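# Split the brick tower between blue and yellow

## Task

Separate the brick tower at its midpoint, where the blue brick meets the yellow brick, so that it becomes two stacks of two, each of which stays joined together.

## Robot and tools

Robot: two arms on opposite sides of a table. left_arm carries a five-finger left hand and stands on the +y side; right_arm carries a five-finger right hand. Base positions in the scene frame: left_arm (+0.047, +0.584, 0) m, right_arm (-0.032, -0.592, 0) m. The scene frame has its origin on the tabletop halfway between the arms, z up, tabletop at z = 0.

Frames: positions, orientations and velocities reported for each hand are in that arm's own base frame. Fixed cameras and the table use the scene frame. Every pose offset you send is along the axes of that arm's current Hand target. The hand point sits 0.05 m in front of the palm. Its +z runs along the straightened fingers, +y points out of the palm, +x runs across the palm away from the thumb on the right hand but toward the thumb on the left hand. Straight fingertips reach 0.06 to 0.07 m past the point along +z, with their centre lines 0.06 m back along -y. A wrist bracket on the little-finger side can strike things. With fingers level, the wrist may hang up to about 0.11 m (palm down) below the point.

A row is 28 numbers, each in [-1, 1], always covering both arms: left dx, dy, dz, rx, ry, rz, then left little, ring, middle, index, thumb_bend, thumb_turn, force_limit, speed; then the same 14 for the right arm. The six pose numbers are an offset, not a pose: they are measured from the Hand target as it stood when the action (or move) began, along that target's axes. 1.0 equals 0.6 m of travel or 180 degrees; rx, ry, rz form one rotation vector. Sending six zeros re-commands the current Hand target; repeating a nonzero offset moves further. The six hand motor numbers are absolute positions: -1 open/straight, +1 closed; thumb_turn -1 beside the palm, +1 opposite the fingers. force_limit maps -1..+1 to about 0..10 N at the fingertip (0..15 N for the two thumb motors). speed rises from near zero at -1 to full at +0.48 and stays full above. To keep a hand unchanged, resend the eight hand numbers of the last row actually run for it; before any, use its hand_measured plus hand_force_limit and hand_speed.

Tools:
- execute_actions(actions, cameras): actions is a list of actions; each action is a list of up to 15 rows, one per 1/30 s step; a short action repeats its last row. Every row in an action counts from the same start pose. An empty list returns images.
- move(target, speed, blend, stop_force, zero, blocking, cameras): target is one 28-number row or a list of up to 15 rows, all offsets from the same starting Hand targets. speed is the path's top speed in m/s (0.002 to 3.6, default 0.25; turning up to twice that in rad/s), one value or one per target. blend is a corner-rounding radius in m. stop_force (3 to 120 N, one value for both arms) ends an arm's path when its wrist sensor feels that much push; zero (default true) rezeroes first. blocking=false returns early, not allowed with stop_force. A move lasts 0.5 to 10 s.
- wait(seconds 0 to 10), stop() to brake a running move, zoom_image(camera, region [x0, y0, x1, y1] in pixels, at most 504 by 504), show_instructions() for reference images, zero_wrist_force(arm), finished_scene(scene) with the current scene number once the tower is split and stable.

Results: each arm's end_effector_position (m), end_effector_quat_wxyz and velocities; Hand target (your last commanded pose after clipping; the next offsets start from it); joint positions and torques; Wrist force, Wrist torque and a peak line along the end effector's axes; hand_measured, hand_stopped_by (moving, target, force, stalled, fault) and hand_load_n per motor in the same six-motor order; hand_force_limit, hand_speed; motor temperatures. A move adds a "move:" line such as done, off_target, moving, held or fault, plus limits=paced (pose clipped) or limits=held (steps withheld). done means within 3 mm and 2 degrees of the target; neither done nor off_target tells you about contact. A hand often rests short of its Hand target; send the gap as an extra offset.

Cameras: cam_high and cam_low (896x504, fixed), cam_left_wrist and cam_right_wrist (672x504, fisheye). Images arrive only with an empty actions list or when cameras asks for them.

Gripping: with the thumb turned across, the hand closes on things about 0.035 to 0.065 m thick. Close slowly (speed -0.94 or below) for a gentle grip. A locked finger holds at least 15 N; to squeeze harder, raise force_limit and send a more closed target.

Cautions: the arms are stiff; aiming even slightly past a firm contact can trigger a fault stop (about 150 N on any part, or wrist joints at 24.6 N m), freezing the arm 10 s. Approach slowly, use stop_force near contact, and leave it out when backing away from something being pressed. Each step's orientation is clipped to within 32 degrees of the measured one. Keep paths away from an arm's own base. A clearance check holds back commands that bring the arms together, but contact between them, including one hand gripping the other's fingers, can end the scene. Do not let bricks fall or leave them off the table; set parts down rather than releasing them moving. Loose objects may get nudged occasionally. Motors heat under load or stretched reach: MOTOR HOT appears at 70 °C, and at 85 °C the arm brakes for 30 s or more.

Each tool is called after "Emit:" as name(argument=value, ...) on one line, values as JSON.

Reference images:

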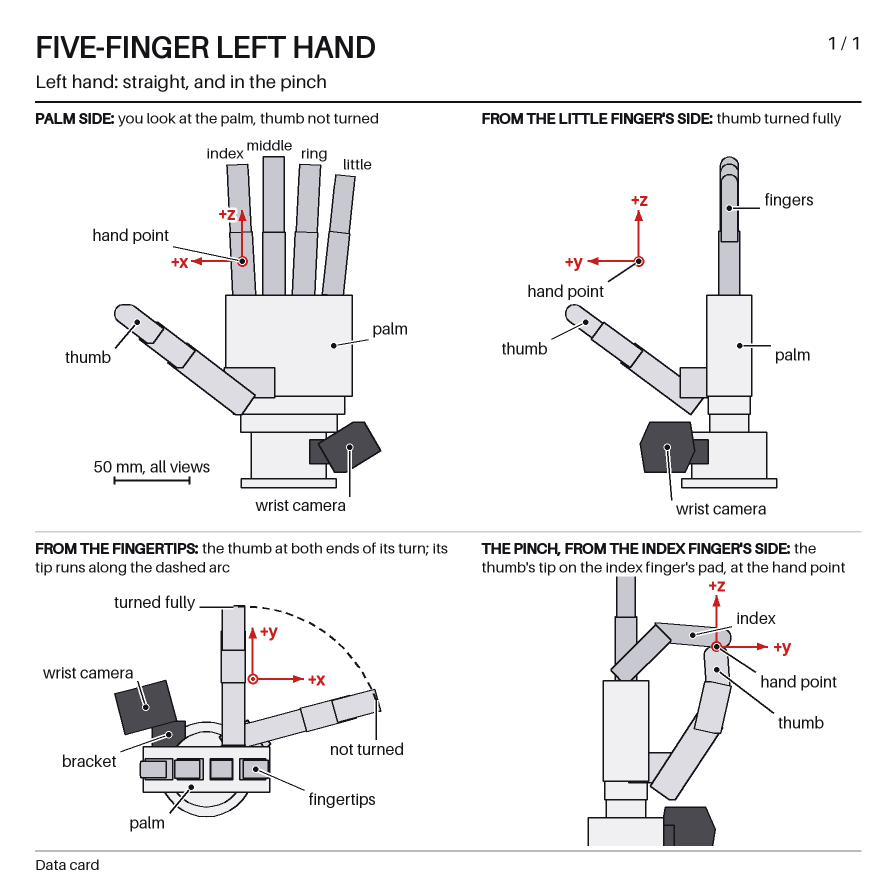

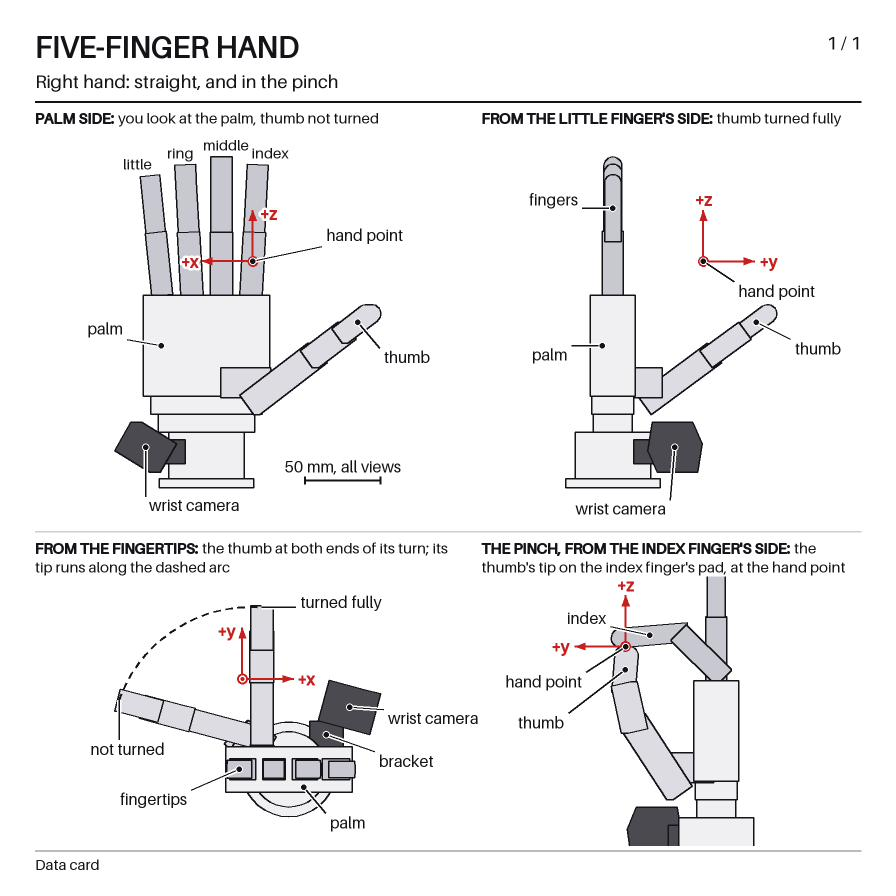

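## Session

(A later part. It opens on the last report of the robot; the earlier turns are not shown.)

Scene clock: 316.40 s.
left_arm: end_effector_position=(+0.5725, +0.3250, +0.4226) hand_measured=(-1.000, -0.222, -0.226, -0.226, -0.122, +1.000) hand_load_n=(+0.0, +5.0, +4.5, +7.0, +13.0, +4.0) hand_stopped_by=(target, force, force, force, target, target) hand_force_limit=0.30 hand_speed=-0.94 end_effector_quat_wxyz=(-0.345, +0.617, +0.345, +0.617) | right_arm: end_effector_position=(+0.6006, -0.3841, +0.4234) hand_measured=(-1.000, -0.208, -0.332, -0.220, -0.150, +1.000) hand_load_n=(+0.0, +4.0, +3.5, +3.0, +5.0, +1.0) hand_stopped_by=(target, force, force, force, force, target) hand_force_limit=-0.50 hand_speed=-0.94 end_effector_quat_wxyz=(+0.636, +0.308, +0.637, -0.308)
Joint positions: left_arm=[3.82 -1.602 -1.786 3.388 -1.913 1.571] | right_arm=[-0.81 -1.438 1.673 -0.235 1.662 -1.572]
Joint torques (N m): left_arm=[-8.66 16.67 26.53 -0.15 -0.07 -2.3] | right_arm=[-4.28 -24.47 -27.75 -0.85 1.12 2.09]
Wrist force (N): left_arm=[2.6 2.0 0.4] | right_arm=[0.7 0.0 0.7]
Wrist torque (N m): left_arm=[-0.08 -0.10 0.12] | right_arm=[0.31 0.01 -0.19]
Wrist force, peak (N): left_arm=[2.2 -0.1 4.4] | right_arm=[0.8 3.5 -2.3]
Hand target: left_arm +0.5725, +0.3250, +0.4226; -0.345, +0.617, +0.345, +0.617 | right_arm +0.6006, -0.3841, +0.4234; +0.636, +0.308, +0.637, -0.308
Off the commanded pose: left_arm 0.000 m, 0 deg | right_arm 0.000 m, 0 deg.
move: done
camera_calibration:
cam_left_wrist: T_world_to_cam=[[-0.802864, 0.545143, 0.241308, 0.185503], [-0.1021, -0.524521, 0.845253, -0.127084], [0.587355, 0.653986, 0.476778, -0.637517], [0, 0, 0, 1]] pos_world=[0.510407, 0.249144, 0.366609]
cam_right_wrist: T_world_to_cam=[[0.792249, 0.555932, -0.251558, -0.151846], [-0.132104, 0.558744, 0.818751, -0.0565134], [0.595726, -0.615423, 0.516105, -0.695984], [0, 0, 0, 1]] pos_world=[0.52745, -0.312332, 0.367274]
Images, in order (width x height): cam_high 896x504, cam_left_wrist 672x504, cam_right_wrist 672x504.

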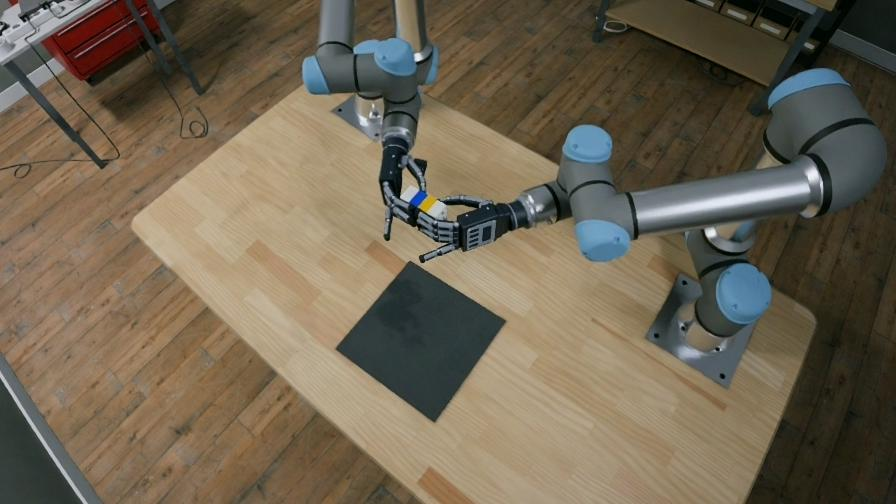

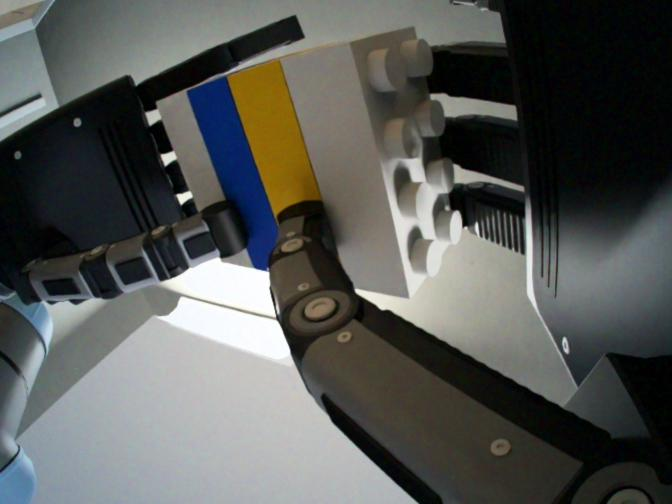

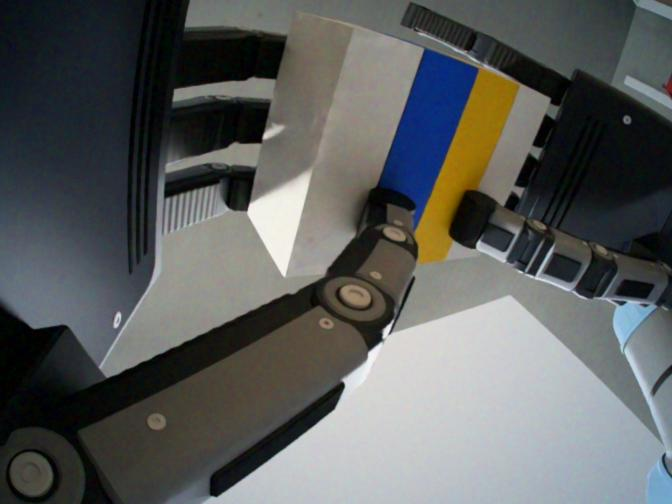

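Emit:
move(target=[0, 0, 0, 0, 0, 0, -1, 0.15, 0.15, 0.15, -0.12, 1, 0.3, -0.94, 0, 0, 0, 0, 0, 0, -1, 0.1, -0.6, 0.1, -0.12, 1, -0.5, -0.5], cameras=[])

Emit:
move(target=[0, 0, 0, 0, 0, 0, -1, 0.15, 0.15, 0.15, -0.12, 1, 0.3, -0.94, 0, 0, 0, 0, 0, 0, -1, 0.15, -0.6, 0.15, -0.12, 1, 0.4, -0.94], cameras=["cam_high", "cam_left_wrist", "cam_right_wrist"])

Emit:
zoom_image(camera="cam_high", region=[360, 150, 490, 270])

Scene clock: 323.27 s.
left_arm: end_effector_position=(+0.5725, +0.3250, +0.4226) hand_measured=(-1.000, -0.222, -0.226, -0.226, -0.122, +1.000) hand_load_n=(+0.0, +5.0, +5.5, +7.5, +12.5, +3.5) hand_stopped_by=(target, force, force, force, target, target) hand_force_limit=0.30 hand_speed=-0.94 end_effector_quat_wxyz=(-0.345, +0.617, +0.345, +0.617) | right_arm: end_effector_position=(+0.6006, -0.3841, +0.4234) hand_measured=(-1.000, -0.208, -0.600, -0.220, -0.150, +1.000) hand_load_n=(+0.0, +4.0, +0.0, +3.0, +5.0, +1.0) hand_stopped_by=(target, force, target, force, force, target) hand_force_limit=-0.50 hand_speed=-0.50 end_effector_quat_wxyz=(+0.636, +0.308, +0.637, -0.308)
Joint positions: left_arm=[3.82 -1.602 -1.786 3.388 -1.913 1.571] | right_arm=[-0.81 -1.438 1.673 -0.235 1.662 -1.572]
Joint torques (N m): left_arm=[3.14 21.95 21.88 0.89 1 -2.06] | right_arm=[6.22 -28.06 -23.98 -2.18 -2.42 2.01]
Wrist force (N): left_arm=[2.4 0.5 2.3] | right_arm=[0.5 1.3 -0.8]
Wrist torque (N m): left_arm=[-0.12 -0.01 0.14] | right_arm=[0.25 0.06 -0.18]
Wrist force, peak (N): left_arm=[2.7 0.6 2.3] | right_arm=[1.0 1.6 -1.0]
Hand target: left_arm +0.5725, +0.3250, +0.4226; -0.345, +0.617, +0.345, +0.617 | right_arm +0.6006, -0.3841, +0.4234; +0.636, +0.308, +0.637, -0.308
Off the commanded pose: left_arm 0.000 m, 0 deg | right_arm 0.000 m, 0 deg.
move: done
No camera images: "cameras" was empty.

Scene clock: 323.77 s.
left_arm: end_effector_position=(+0.5725, +0.3250, +0.4226) hand_measured=(-1.000, -0.222, -0.226, -0.226, -0.122, +1.000) hand_load_n=(+0.0, +4.5, +4.5, +7.5, +11.5, +4.0) hand_stopped_by=(target, force, force, force, target, target) hand_force_limit=0.30 hand_speed=-0.94 end_effector_quat_wxyz=(-0.345, +0.617, +0.345, +0.617) | right_arm: end_effector_position=(+0.6006, -0.3841, +0.4234) hand_measured=(-1.000, -0.194, -0.600, -0.204, -0.152, +1.000) hand_load_n=(+0.0, +8.0, +0.0, +8.0, +8.5, +2.0) hand_stopped_by=(target, force, target, force, force, target) hand_force_limit=0.40 hand_speed=-0.94 end_effector_quat_wxyz=(+0.636, +0.308, +0.637, -0.308)
Joint positions: left_arm=[3.82 -1.602 -1.786 3.388 -1.913 1.571] | right_arm=[-0.81 -1.438 1.673 -0.235 1.662 -1.572]
Joint torques (N m): left_arm=[4.38 22.19 18.97 1.29 1.05 -2.43] | right_arm=[6.52 -28.36 -23.5 -2.38 -2.18 2.15]
Wrist force (N): left_arm=[2.7 1.6 -0.9] | right_arm=[0.6 -1.4 1.1]
Wrist torque (N m): left_arm=[-0.12 -0.11 0.13] | right_arm=[0.25 0.00 -0.24]
Wrist force, peak (N): left_arm=[2.8 1.7 -0.9] | right_arm=[1.4 -1.4 1.1]
Hand target: left_arm +0.5725, +0.3250, +0.4226; -0.345, +0.617, +0.345, +0.617 | right_arm +0.6006, -0.3841, +0.4234; +0.636, +0.308, +0.637, -0.308
Off the commanded pose: left_arm 0.000 m, 0 deg | right_arm 0.000 m, 0 deg.
move: done
camera_calibration:
cam_left_wrist: T_world_to_cam=[[-0.802864, 0.545143, 0.241308, 0.185503], [-0.1021, -0.524521, 0.845253, -0.127084], [0.587355, 0.653986, 0.476778, -0.637517], [0, 0, 0, 1]] pos_world=[0.510407, 0.249144, 0.366609]
cam_right_wrist: T_world_to_cam=[[0.792249, 0.555932, -0.251558, -0.151846], [-0.132104, 0.558744, 0.818751, -0.0565134], [0.595726, -0.615423, 0.516105, -0.695984], [0, 0, 0, 1]] pos_world=[0.52745, -0.312332, 0.367274]
Images, in order (width x height): cam_high 896x504, cam_left_wrist 672x504, cam_right_wrist 672x504.

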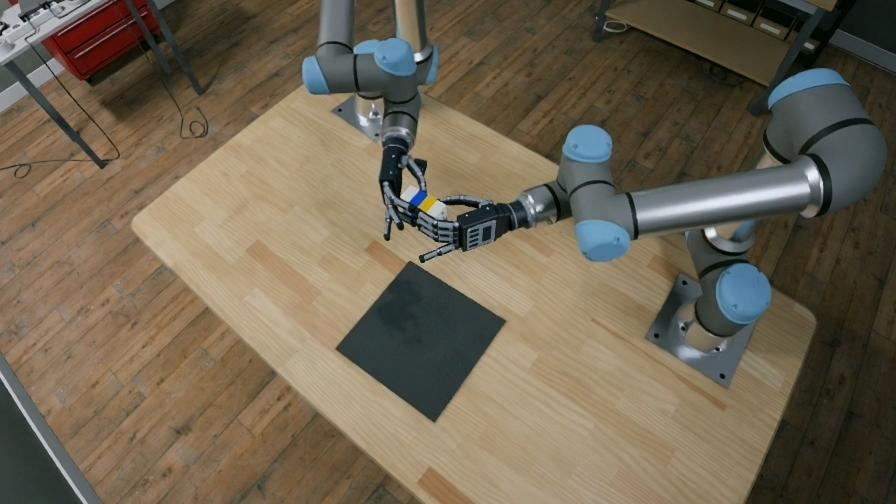

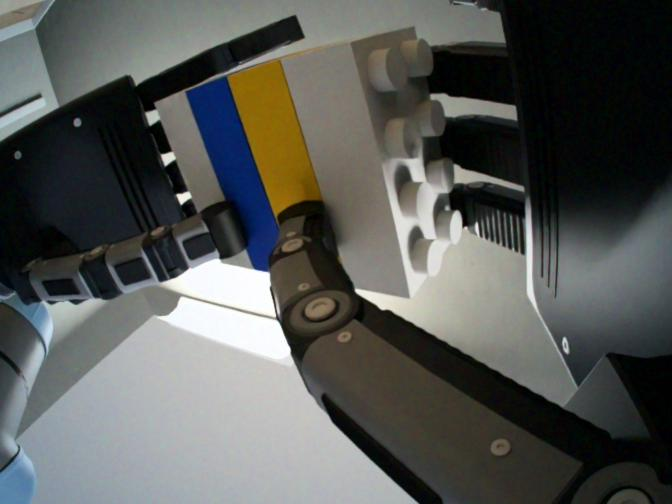

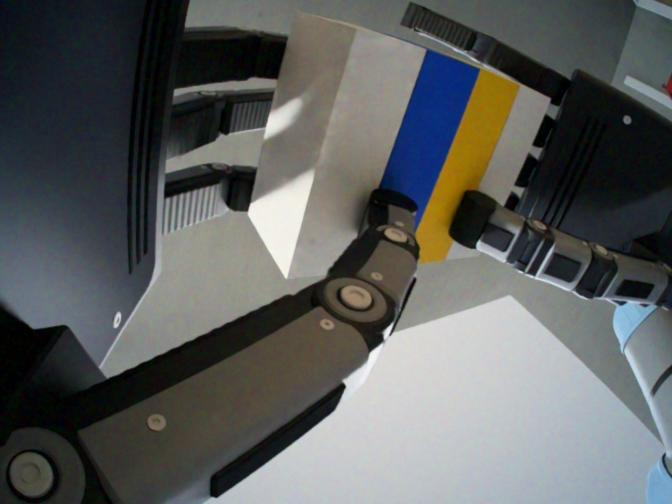

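Scaled by 3.877.

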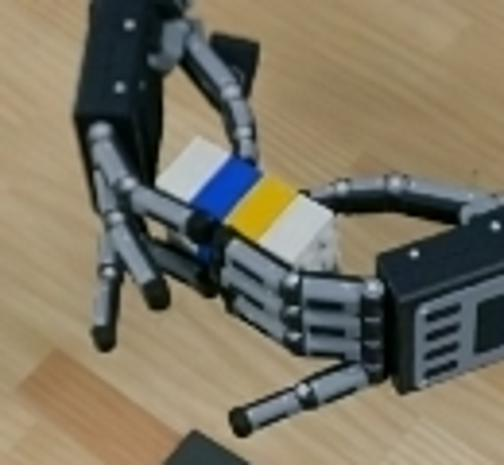

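Emit:
move(target=[0, 0, 0, 0, 0, 0, -1, 0.15, 0.15, 0.15, -0.12, 1, 0.3, -0.94, 0, -0.0212, -0.01325, 0, 0, 0, -1, 0.15, -0.6, 0.15, -0.12, 1, 0.4, -0.94], speed=0.02, stop_force=40, cameras=["cam_high", "cam_left_wrist", "cam_right_wrist"])

Emit:
zoom_image(camera="cam_high", region=[360, 150, 490, 270])

Scene clock: 329.43 s.
left_arm: end_effector_position=(+0.5725, +0.3250, +0.4226) hand_measured=(-1.000, -0.222, -0.226, -0.226, -0.122, +1.000) hand_load_n=(+0.0, +4.5, +3.0, +7.5, +9.5, +1.5) hand_stopped_by=(target, force, force, force, target, target) hand_force_limit=0.30 hand_speed=-0.94 end_effector_quat_wxyz=(-0.345, +0.617, +0.345, +0.617) | right_arm: end_effector_position=(+0.5857, -0.3857, +0.4234) hand_measured=(-1.000, -0.194, -0.600, -0.204, -0.152, +1.000) hand_load_n=(+0.0, +6.5, +0.0, +7.5, +8.5, +2.5) hand_stopped_by=(target, force, target, force, force, target) hand_force_limit=0.40 hand_speed=-0.94 end_effector_quat_wxyz=(+0.636, +0.308, +0.637, -0.308)
Joint positions: left_arm=[3.82 -1.602 -1.786 3.388 -1.913 1.571] | right_arm=[-0.838 -1.467 1.706 -0.239 1.634 -1.572]
Joint torques (N m): left_arm=[3.76 27.42 18.79 2.61 -1 -2.22] | right_arm=[-5.86 -35.49 -13.54 -2.99 -2.95 1.45]
Wrist force (N): left_arm=[2.3 -0.3 2.5] | right_arm=[0.8 1.4 -1.3]
Wrist torque (N m): left_arm=[-0.13 -0.01 0.18] | right_arm=[0.23 0.05 -0.12]
Wrist force, peak (N): left_arm=[3.1 7.1 3.1] | right_arm=[2.0 5.5 3.8]
Hand target: left_arm +0.5725, +0.3250, +0.4226; -0.345, +0.617, +0.345, +0.617 | right_arm +0.5856, -0.3857, +0.4234; +0.636, +0.308, +0.637, -0.308
Off the commanded pose: left_arm 0.000 m, 0 deg | right_arm 0.000 m, 0 deg.
move: done
camera_calibration:
cam_left_wrist: T_world_to_cam=[[-0.802864, 0.545143, 0.241308, 0.185503], [-0.1021, -0.524521, 0.845253, -0.127084], [0.587355, 0.653986, 0.476778, -0.637517], [0, 0, 0, 1]] pos_world=[0.510407, 0.249144, 0.366609]
cam_right_wrist: T_world_to_cam=[[0.792249, 0.555932, -0.251558, -0.139096], [-0.132104, 0.558744, 0.818751, -0.0575319], [0.595726, -0.615423, 0.516105, -0.688154], [0, 0, 0, 1]] pos_world=[0.51255, -0.314032, 0.367274]
Images, in order (width x height): cam_high 896x504, cam_left_wrist 672x504, cam_right_wrist 672x504.

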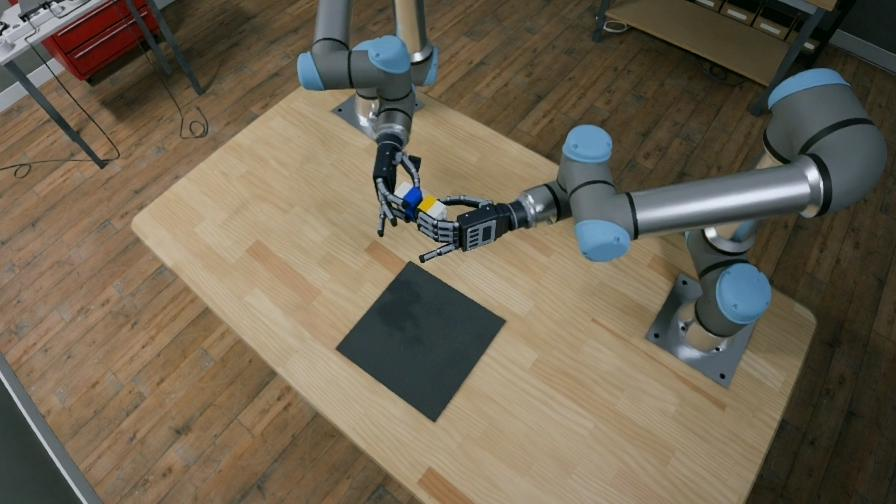

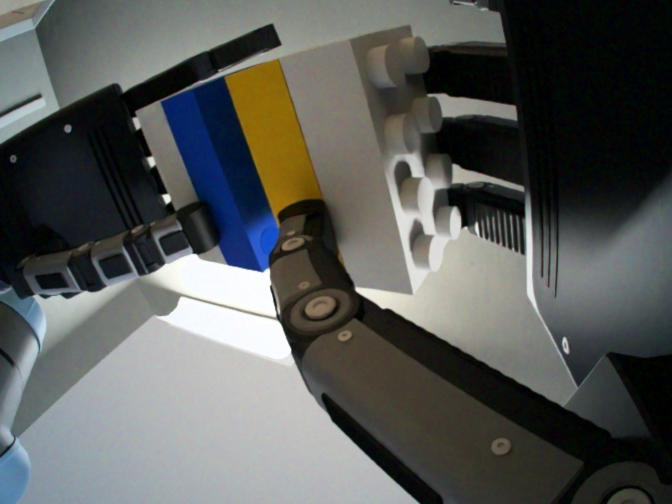

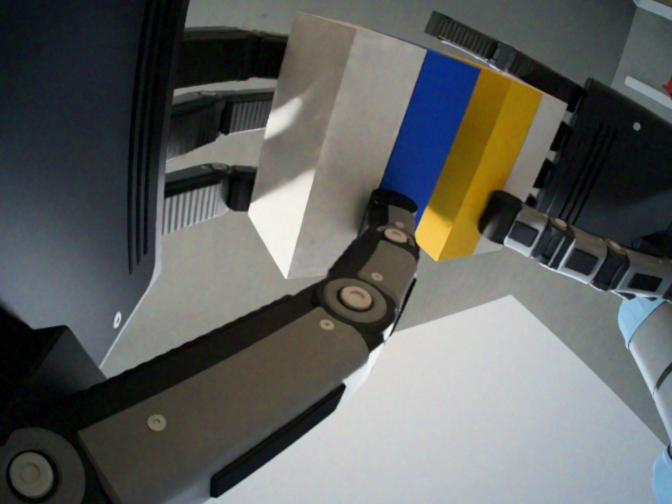

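Scaled by 3.877.

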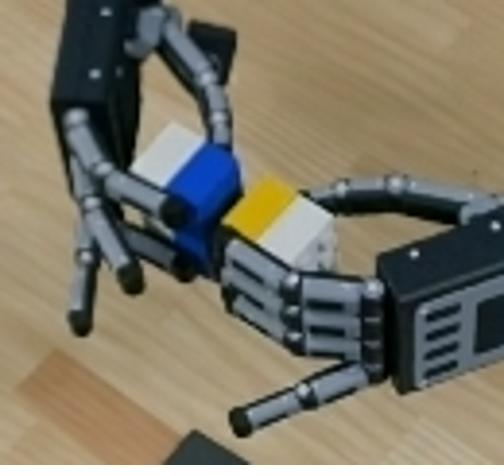

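Emit:
move(target=[[0, 0, 0, 0, 0, 0, -1, 0.15, -0.6, 0.15, -0.12, 1, 0.3, -0.6, 0, -0.2053, -0.1427, 0, 0, 0, -1, 0.15, -0.6, 0.15, -0.12, 1, 0.4, -0.94], [-0.5377, -0.0708, 0.0232, 0, -0.2655, 0.4235, -1, 0.15, -0.6, 0.15, -0.12, 1, 0.3, -0.6, 0.539, -0.2042, -0.2003, 0, 0.265, -0.424, -1, 0.15, -0.6, 0.15, -0.12, 1, 0.4, -0.94]], speed=0.25, cameras=["all"])

Emit:
zoom_image(camera="cam_low", region=[250, 150, 500, 350])

Scene clock: 356.00 s.
left_arm: end_effector_position=(+0.5434, +0.3592, +0.1001) hand_measured=(-1.000, -0.222, -0.600, -0.226, -0.122, +1.000) hand_load_n=(+0.0, +4.5, +0.0, +8.5, +9.5, +1.0) hand_stopped_by=(target, force, target, force, target, target) hand_force_limit=0.30 hand_speed=-0.60 end_effector_quat_wxyz=(-0.484, +0.875, +0.004, -0.002) | right_arm: end_effector_position=(+0.4147, -0.3675, +0.1002) hand_measured=(-1.000, -0.194, -0.600, -0.204, -0.152, +1.000) hand_load_n=(+0.0, +6.5, +0.0, +7.5, +9.0, +2.5) hand_stopped_by=(target, force, target, force, force, target) hand_force_limit=0.40 hand_speed=-0.94 end_effector_quat_wxyz=(+0.027, -0.049, +0.873, -0.484)
Joint positions: left_arm=[3.724 -2.186 -1.377 2.705 -2.363 2.452] | right_arm=[-0.814 -1.288 1.848 0.104 2.107 -2.762]
Joint torques (N m): left_arm=[-10.6 33.02 25.56 -3.55 -2.33 2.25] | right_arm=[3.59 -24.53 -23.1 1.92 3.36 -2.24]
Wrist force (N): left_arm=[-0.1 -2.2 1.1] | right_arm=[-0.1 1.3 0.8]
Wrist torque (N m): left_arm=[-0.26 0.14 0.16] | right_arm=[-0.02 -0.06 0.08]
Wrist force, peak (N): left_arm=[2.4 -0.3 3.0] | right_arm=[0.8 1.7 -1.9]
Hand target: left_arm +0.5434, +0.3592, +0.1000; -0.484, +0.875, +0.004, -0.002 | right_arm +0.4147, -0.3675, +0.1001; +0.026, -0.049, +0.873, -0.484
Off the commanded pose: left_arm 0.000 m, 0 deg | right_arm 0.000 m, 0 deg.
move: done
camera_calibration:
cam_left_wrist: T_world_to_cam=[[0.235322, 0.554698, 0.798081, -0.401922], [0.850108, -0.515493, 0.107626, -0.286413], [0.471105, 0.653129, -0.59286, -0.318477], [0, 0, 0, 1]] pos_world=[0.488099, 0.283307, 0.16278]
cam_right_wrist: T_world_to_cam=[[-0.300898, 0.43445, -0.848949, 0.373467], [0.750925, 0.656678, 0.0699007, -0.080858], [0.587854, -0.616464, -0.523832, -0.301181], [0, 0, 0, 1]] pos_world=[0.350144, -0.294822, 0.164939]

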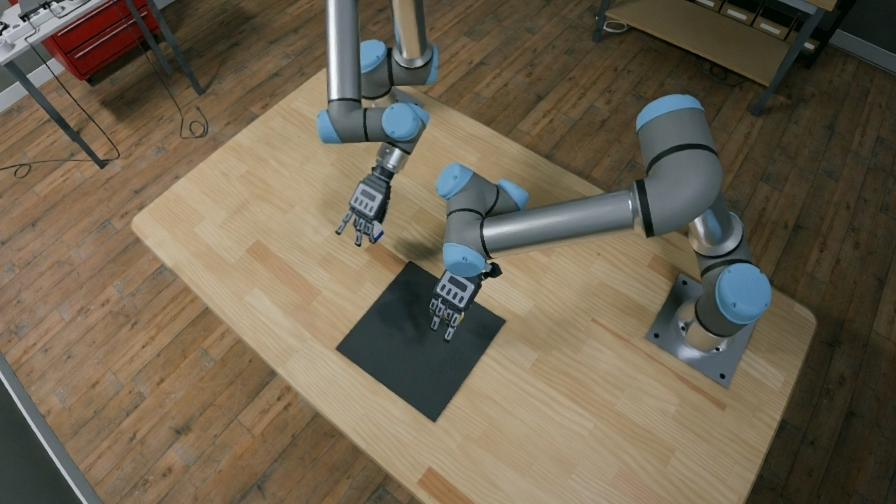

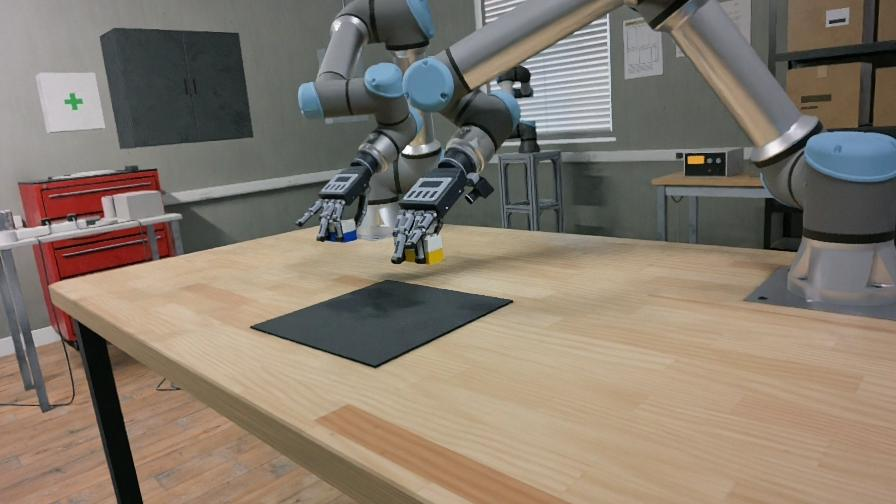

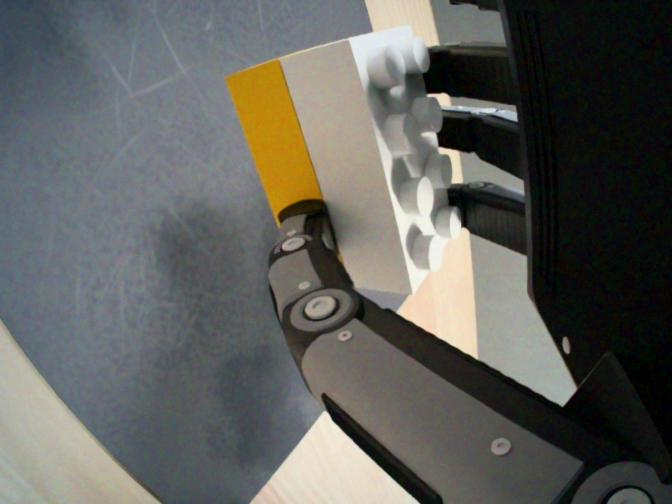

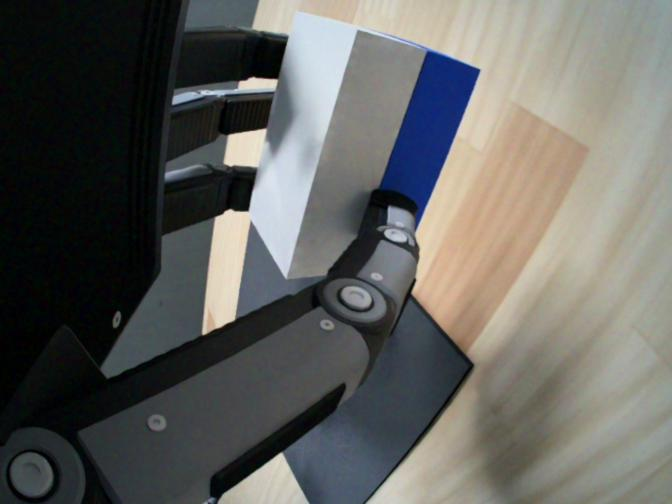

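Scaled by 2.016.

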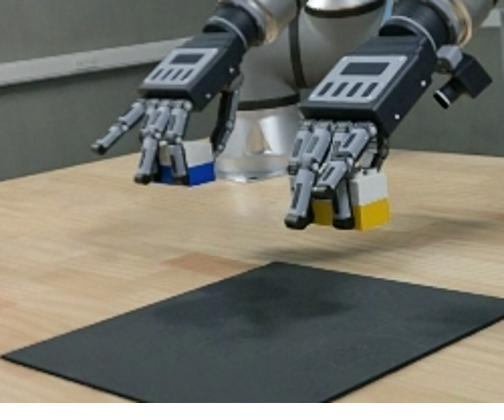

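Emit:
move(target=[0, 0.113, 0.0708, 0, 0, 0, -1, 0.15, -0.6, 0.15, -0.12, 1, 0.3, -0.6, 0, 0.1091, 0.0681, 0, 0, 0, -1, 0.15, -0.6, 0.15, -0.12, 1, 0.4, -0.94], speed=0.04, stop_force=5, cameras=["cam_low", "cam_left_wrist", "cam_right_wrist"])

Emit:
zoom_image(camera="cam_low", region=[280, 180, 480, 330])

Scene clock: 364.37 s.
left_arm: end_effector_position=(+0.5434, +0.3591, +0.0216) hand_measured=(-1.000, -0.222, -0.600, -0.226, -0.122, +1.000) hand_load_n=(+0.0, +5.5, +0.0, +8.5, +9.5, +1.5) hand_stopped_by=(target, force, target, force, target, target) hand_force_limit=0.30 hand_speed=-0.60 end_effector_quat_wxyz=(-0.484, +0.875, +0.004, -0.002) | right_arm: end_effector_position=(+0.4146, -0.3675, +0.0230) hand_measured=(-1.000, -0.194, -0.600, -0.204, -0.152, +1.000) hand_load_n=(-0.5, +6.5, +0.0, +7.5, +9.0, +2.5) hand_stopped_by=(target, force, target, force, force, target) hand_force_limit=0.40 hand_speed=-0.94 end_effector_quat_wxyz=(+0.026, -0.049, +0.873, -0.484)
Joint positions: left_arm=[3.723 -2.276 -1.447 2.865 -2.364 2.452] | right_arm=[-0.814 -1.171 1.927 -0.091 2.107 -2.762]
Joint torques (N m): left_arm=[-0.7 51.59 23.24 -3.29 -0.35 -0.03] | right_arm=[-6.68 -27.46 -7.2 -1.05 -2.21 -2.22]
Wrist force (N): left_arm=[-0.1 -2.1 0.8] | right_arm=[-0.2 1.0 0.6]
Wrist torque (N m): left_arm=[-0.17 0.15 0.18] | right_arm=[-0.06 -0.05 0.06]
Wrist force, peak (N): left_arm=[0.9 -10.4 -8.4] | right_arm=[-0.2 1.6 1.2]
Hand target: left_arm +0.5434, +0.3591, +0.0216; -0.484, +0.875, +0.004, -0.002 (not the last commanded pose) | right_arm +0.4146, -0.3675, +0.0230; +0.026, -0.049, +0.873, -0.484
Off the commanded pose: left_arm 0.002 m, 0 deg | right_arm 0.000 m, 0 deg.
move: contact (left_arm)
camera_calibration:
cam_left_wrist: T_world_to_cam=[[0.235503, 0.554775, 0.797974, -0.339477], [0.850279, -0.51528, 0.107298, -0.278174], [0.470706, 0.653231, -0.593064, -0.36482], [0, 0, 0, 1]] pos_world=[0.488196, 0.283308, 0.0843795]
cam_right_wrist: T_world_to_cam=[[-0.301288, 0.434367, -0.848853, 0.308032], [0.750918, 0.656725, 0.0695263, -0.0754128], [0.587663, -0.616471, -0.524038, -0.341539], [0, 0, 0, 1]] pos_world=[0.350145, -0.294822, 0.0877376]
Images, in order (width x height): cam_low 896x504, cam_left_wrist 672x504, cam_right_wrist 672x504.

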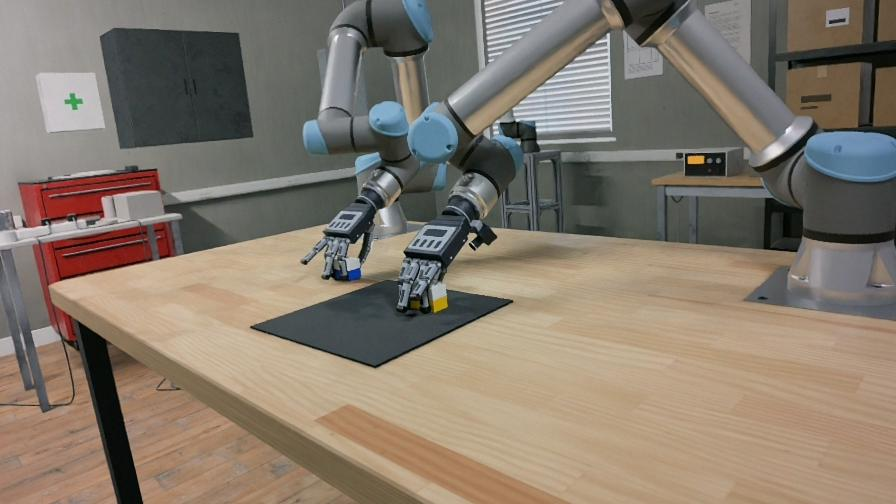

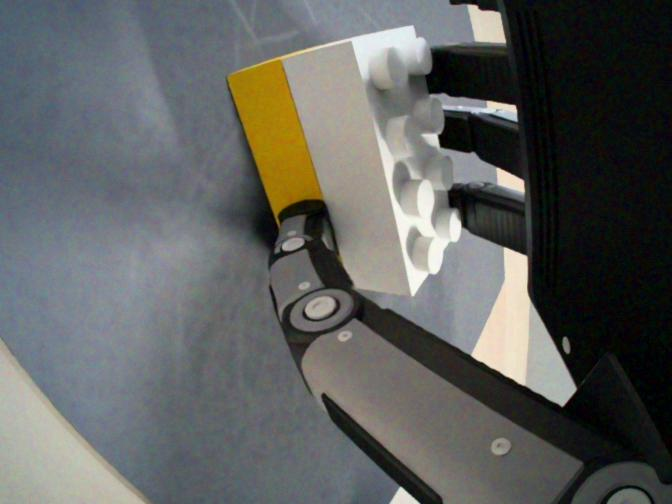

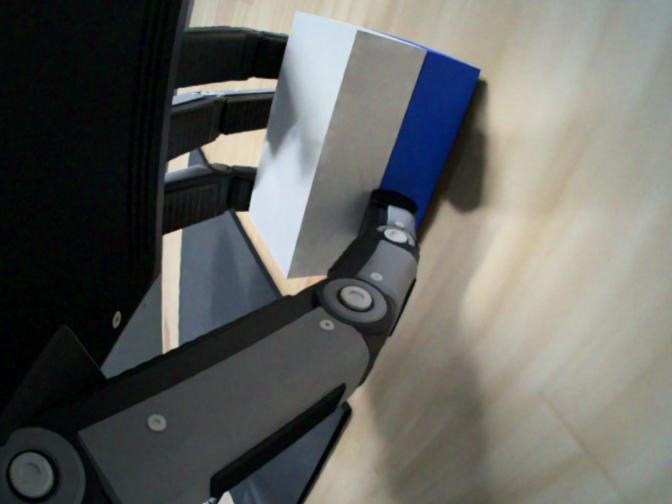

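Scaled by 2.520.

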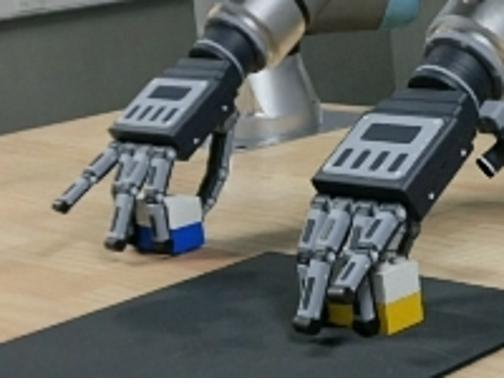

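Emit:
move(target=[0, 0.0042, 0.0027, 0, 0, 0, -1, 0.15, -0.6, 0.15, -0.12, 1, 0.3, -0.6, 0, 0.0283, 0.0176, 0, 0, 0, -1, 0.15, -0.6, 0.15, -0.12, 1, 0.4, -0.94], speed=0.02, stop_force=4, cameras=["cam_low", "cam_right_wrist"])

Emit:
zoom_image(camera="cam_low", region=[280, 180, 480, 330])

Scene clock: 370.37 s.
left_arm: end_effector_position=(+0.5435, +0.3592, +0.0215) hand_measured=(-1.000, -0.222, -0.600, -0.226, -0.122, +1.000) hand_load_n=(+0.0, +5.0, +0.0, +8.5, +9.5, +1.5) hand_stopped_by=(target, force, target, force, target, target) hand_force_limit=0.30 hand_speed=-0.60 end_effector_quat_wxyz=(-0.484, +0.875, +0.004, -0.002) | right_arm: end_effector_position=(+0.4146, -0.3675, +0.0206) hand_measured=(-1.000, -0.194, -0.600, -0.204, -0.152, +1.000) hand_load_n=(+0.0, +7.0, +0.0, +8.0, +8.5, +2.5) hand_stopped_by=(target, force, target, force, force, target) hand_force_limit=0.40 hand_speed=-0.94 end_effector_quat_wxyz=(+0.026, -0.049, +0.873, -0.484)
Joint positions: left_arm=[3.723 -2.277 -1.447 2.865 -2.364 2.452] | right_arm=[-0.814 -1.167 1.928 -0.097 2.107 -2.762]
Joint torques (N m): left_arm=[8 48.82 21.08 -2.93 0.59 -0.95] | right_arm=[-6.5 -40.78 -21.99 1.85 -2.11 -1.71]
Wrist force (N): left_arm=[-1.7 -5.2 -2.5] | right_arm=[-0.2 0.8 0.3]
Wrist torque (N m): left_arm=[-0.20 0.09 0.22] | right_arm=[-0.03 -0.03 0.06]
Wrist force, peak (N): left_arm=[-2.6 -7.4 -5.0] | right_arm=[-0.4 -13.4 -10.5]
Hand target: left_arm +0.5435, +0.3592, +0.0215; -0.484, +0.875, +0.004, -0.002 (not the last commanded pose) | right_arm +0.4146, -0.3675, +0.0206; +0.026, -0.049, +0.873, -0.484 (not the last commanded pose)
Off the commanded pose: left_arm 0.003 m, 0 deg | right_arm 0.018 m, 0 deg.
move: contact (left_arm, right_arm)
camera_calibration:
cam_right_wrist: T_world_to_cam=[[-0.301283, 0.434406, -0.848835, 0.306003], [0.750971, 0.656666, 0.0695126, -0.0752808], [0.587597, -0.616507, -0.524069, -0.342781], [0, 0, 0, 1]] pos_world=[0.350145, -0.294822, 0.0853375]
Images, in order (width x height): cam_low 896x504, cam_right_wrist 672x504.

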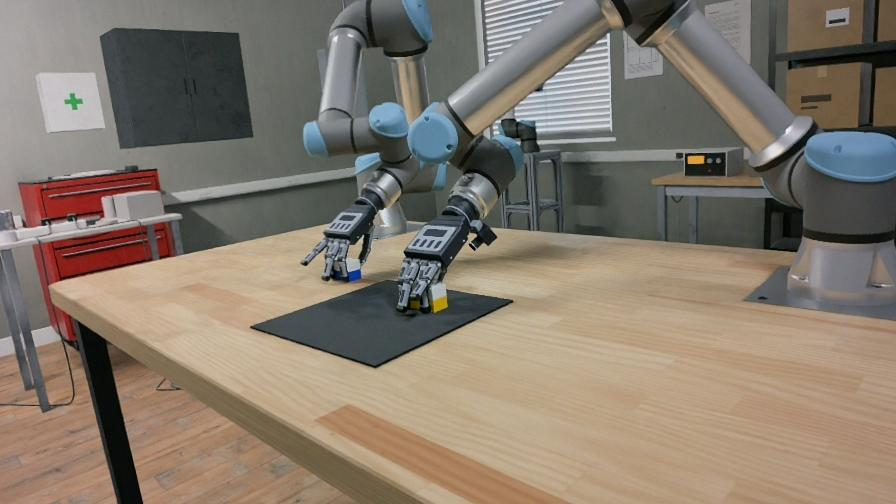

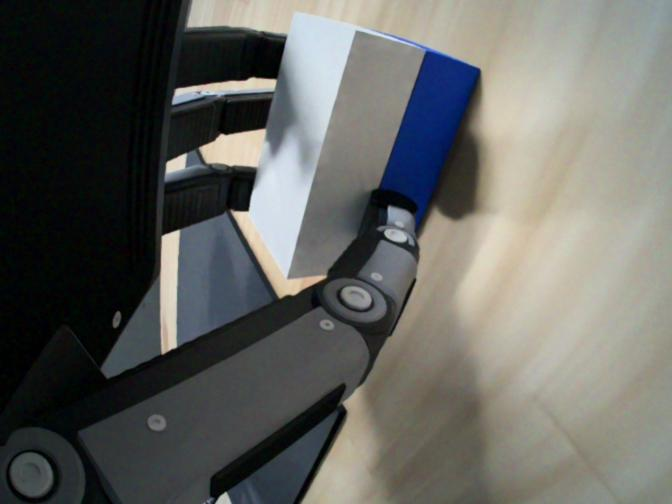

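Scaled by 2.520.

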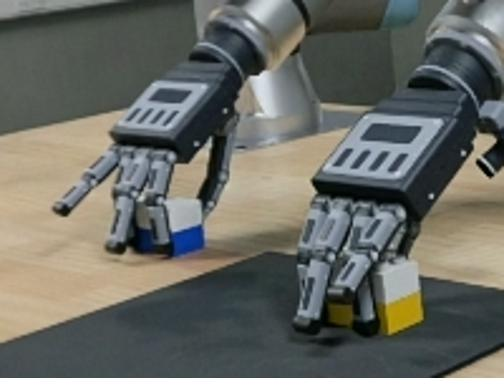

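Emit:
move(target=[0, 0, 0, 0, 0, 0, -1, -0.5, -0.6, -0.5, -0.5, 1, 0.3, -0.7, 0, 0, 0, 0, 0, 0, -1, -0.5, -0.6, -0.5, -0.5, 1, 0.4, -0.7], cameras=["cam_low", "cam_left_wrist", "cam_right_wrist"])

Emit:
zoom_image(camera="cam_low", region=[280, 180, 480, 330])

Scene clock: 375.07 s.
left_arm: end_effector_position=(+0.5435, +0.3592, +0.0215) hand_measured=(-1.000, -0.500, -0.600, -0.500, -0.500, +1.000) hand_load_n=(+0.0, +0.0, +0.0, +0.0, +0.0, +0.0) hand_stopped_by=(target, target, target, target, target, target) hand_force_limit=0.30 hand_speed=-0.70 end_effector_quat_wxyz=(-0.484, +0.875, +0.004, -0.002) | right_arm: end_effector_position=(+0.4146, -0.3675, +0.0206) hand_measured=(-1.000, -0.500, -0.600, -0.500, -0.500, +1.000) hand_load_n=(+0.0, +0.0, +0.0, +0.0, +0.0, +0.0) hand_stopped_by=(target, target, target, target, target, target) hand_force_limit=0.40 hand_speed=-0.70 end_effector_quat_wxyz=(+0.026, -0.049, +0.873, -0.484)
Joint positions: left_arm=[3.723 -2.277 -1.447 2.865 -2.364 2.452] | right_arm=[-0.814 -1.167 1.928 -0.097 2.107 -2.762]
Joint torques (N m): left_arm=[8.01 49.02 21.39 -2.88 0.5 -0.91] | right_arm=[-5.43 -40.59 -20.3 1.42 -1.88 -1.7]
Wrist force (N): left_arm=[-0.4 -2.2 1.0] | right_arm=[-0.2 0.9 0.5]
Wrist torque (N m): left_arm=[-0.21 0.18 0.18] | right_arm=[-0.03 -0.04 0.06]
Wrist force, peak (N): left_arm=[-2.0 -5.1 -2.5] | right_arm=[-0.1 1.1 0.7]
Hand target: left_arm +0.5435, +0.3592, +0.0215; -0.484, +0.875, +0.004, -0.002 | right_arm +0.4146, -0.3675, +0.0206; +0.026, -0.049, +0.873, -0.484
Off the commanded pose: left_arm 0.000 m, 0 deg | right_arm 0.000 m, 0 deg.
move: done
camera_calibration:
cam_left_wrist: T_world_to_cam=[[0.235362, 0.554711, 0.79806, -0.339238], [0.850276, -0.515266, 0.107388, -0.278163], [0.470783, 0.653296, -0.592932, -0.365006], [0, 0, 0, 1]] pos_world=[0.488197, 0.283308, 0.0841798]
cam_right_wrist: T_world_to_cam=[[-0.301283, 0.434406, -0.848835, 0.306003], [0.750971, 0.656666, 0.0695126, -0.0752808], [0.587597, -0.616507, -0.524069, -0.342781], [0, 0, 0, 1]] pos_world=[0.350145, -0.294822, 0.0853375]
Images, in order (width x height): cam_low 896x504, cam_left_wrist 672x504, cam_right_wrist 672x504.

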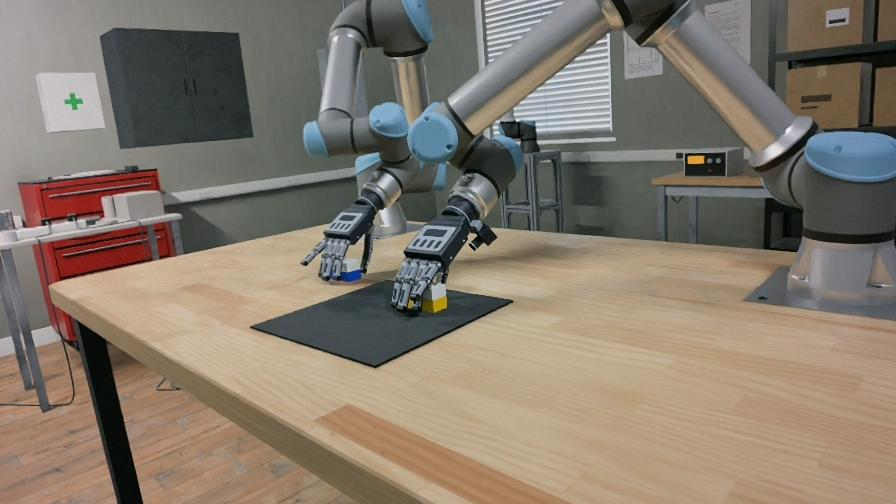

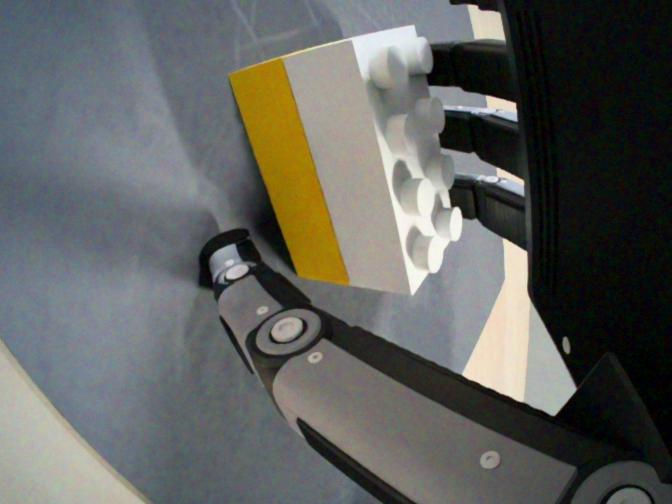

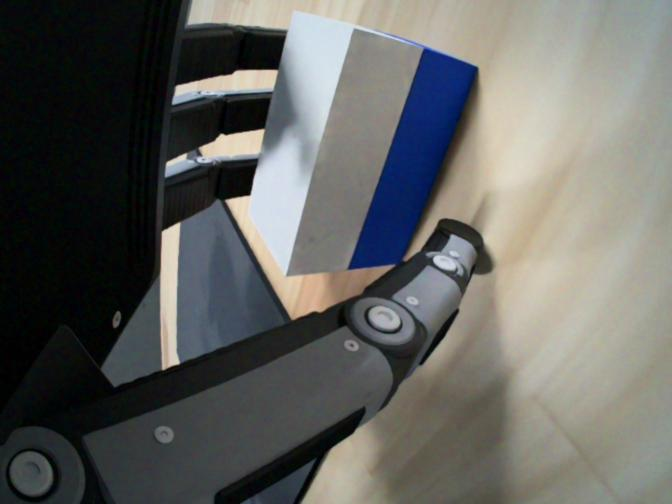

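Scaled by 2.520.

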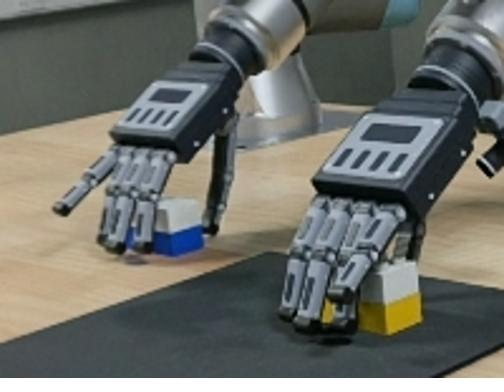

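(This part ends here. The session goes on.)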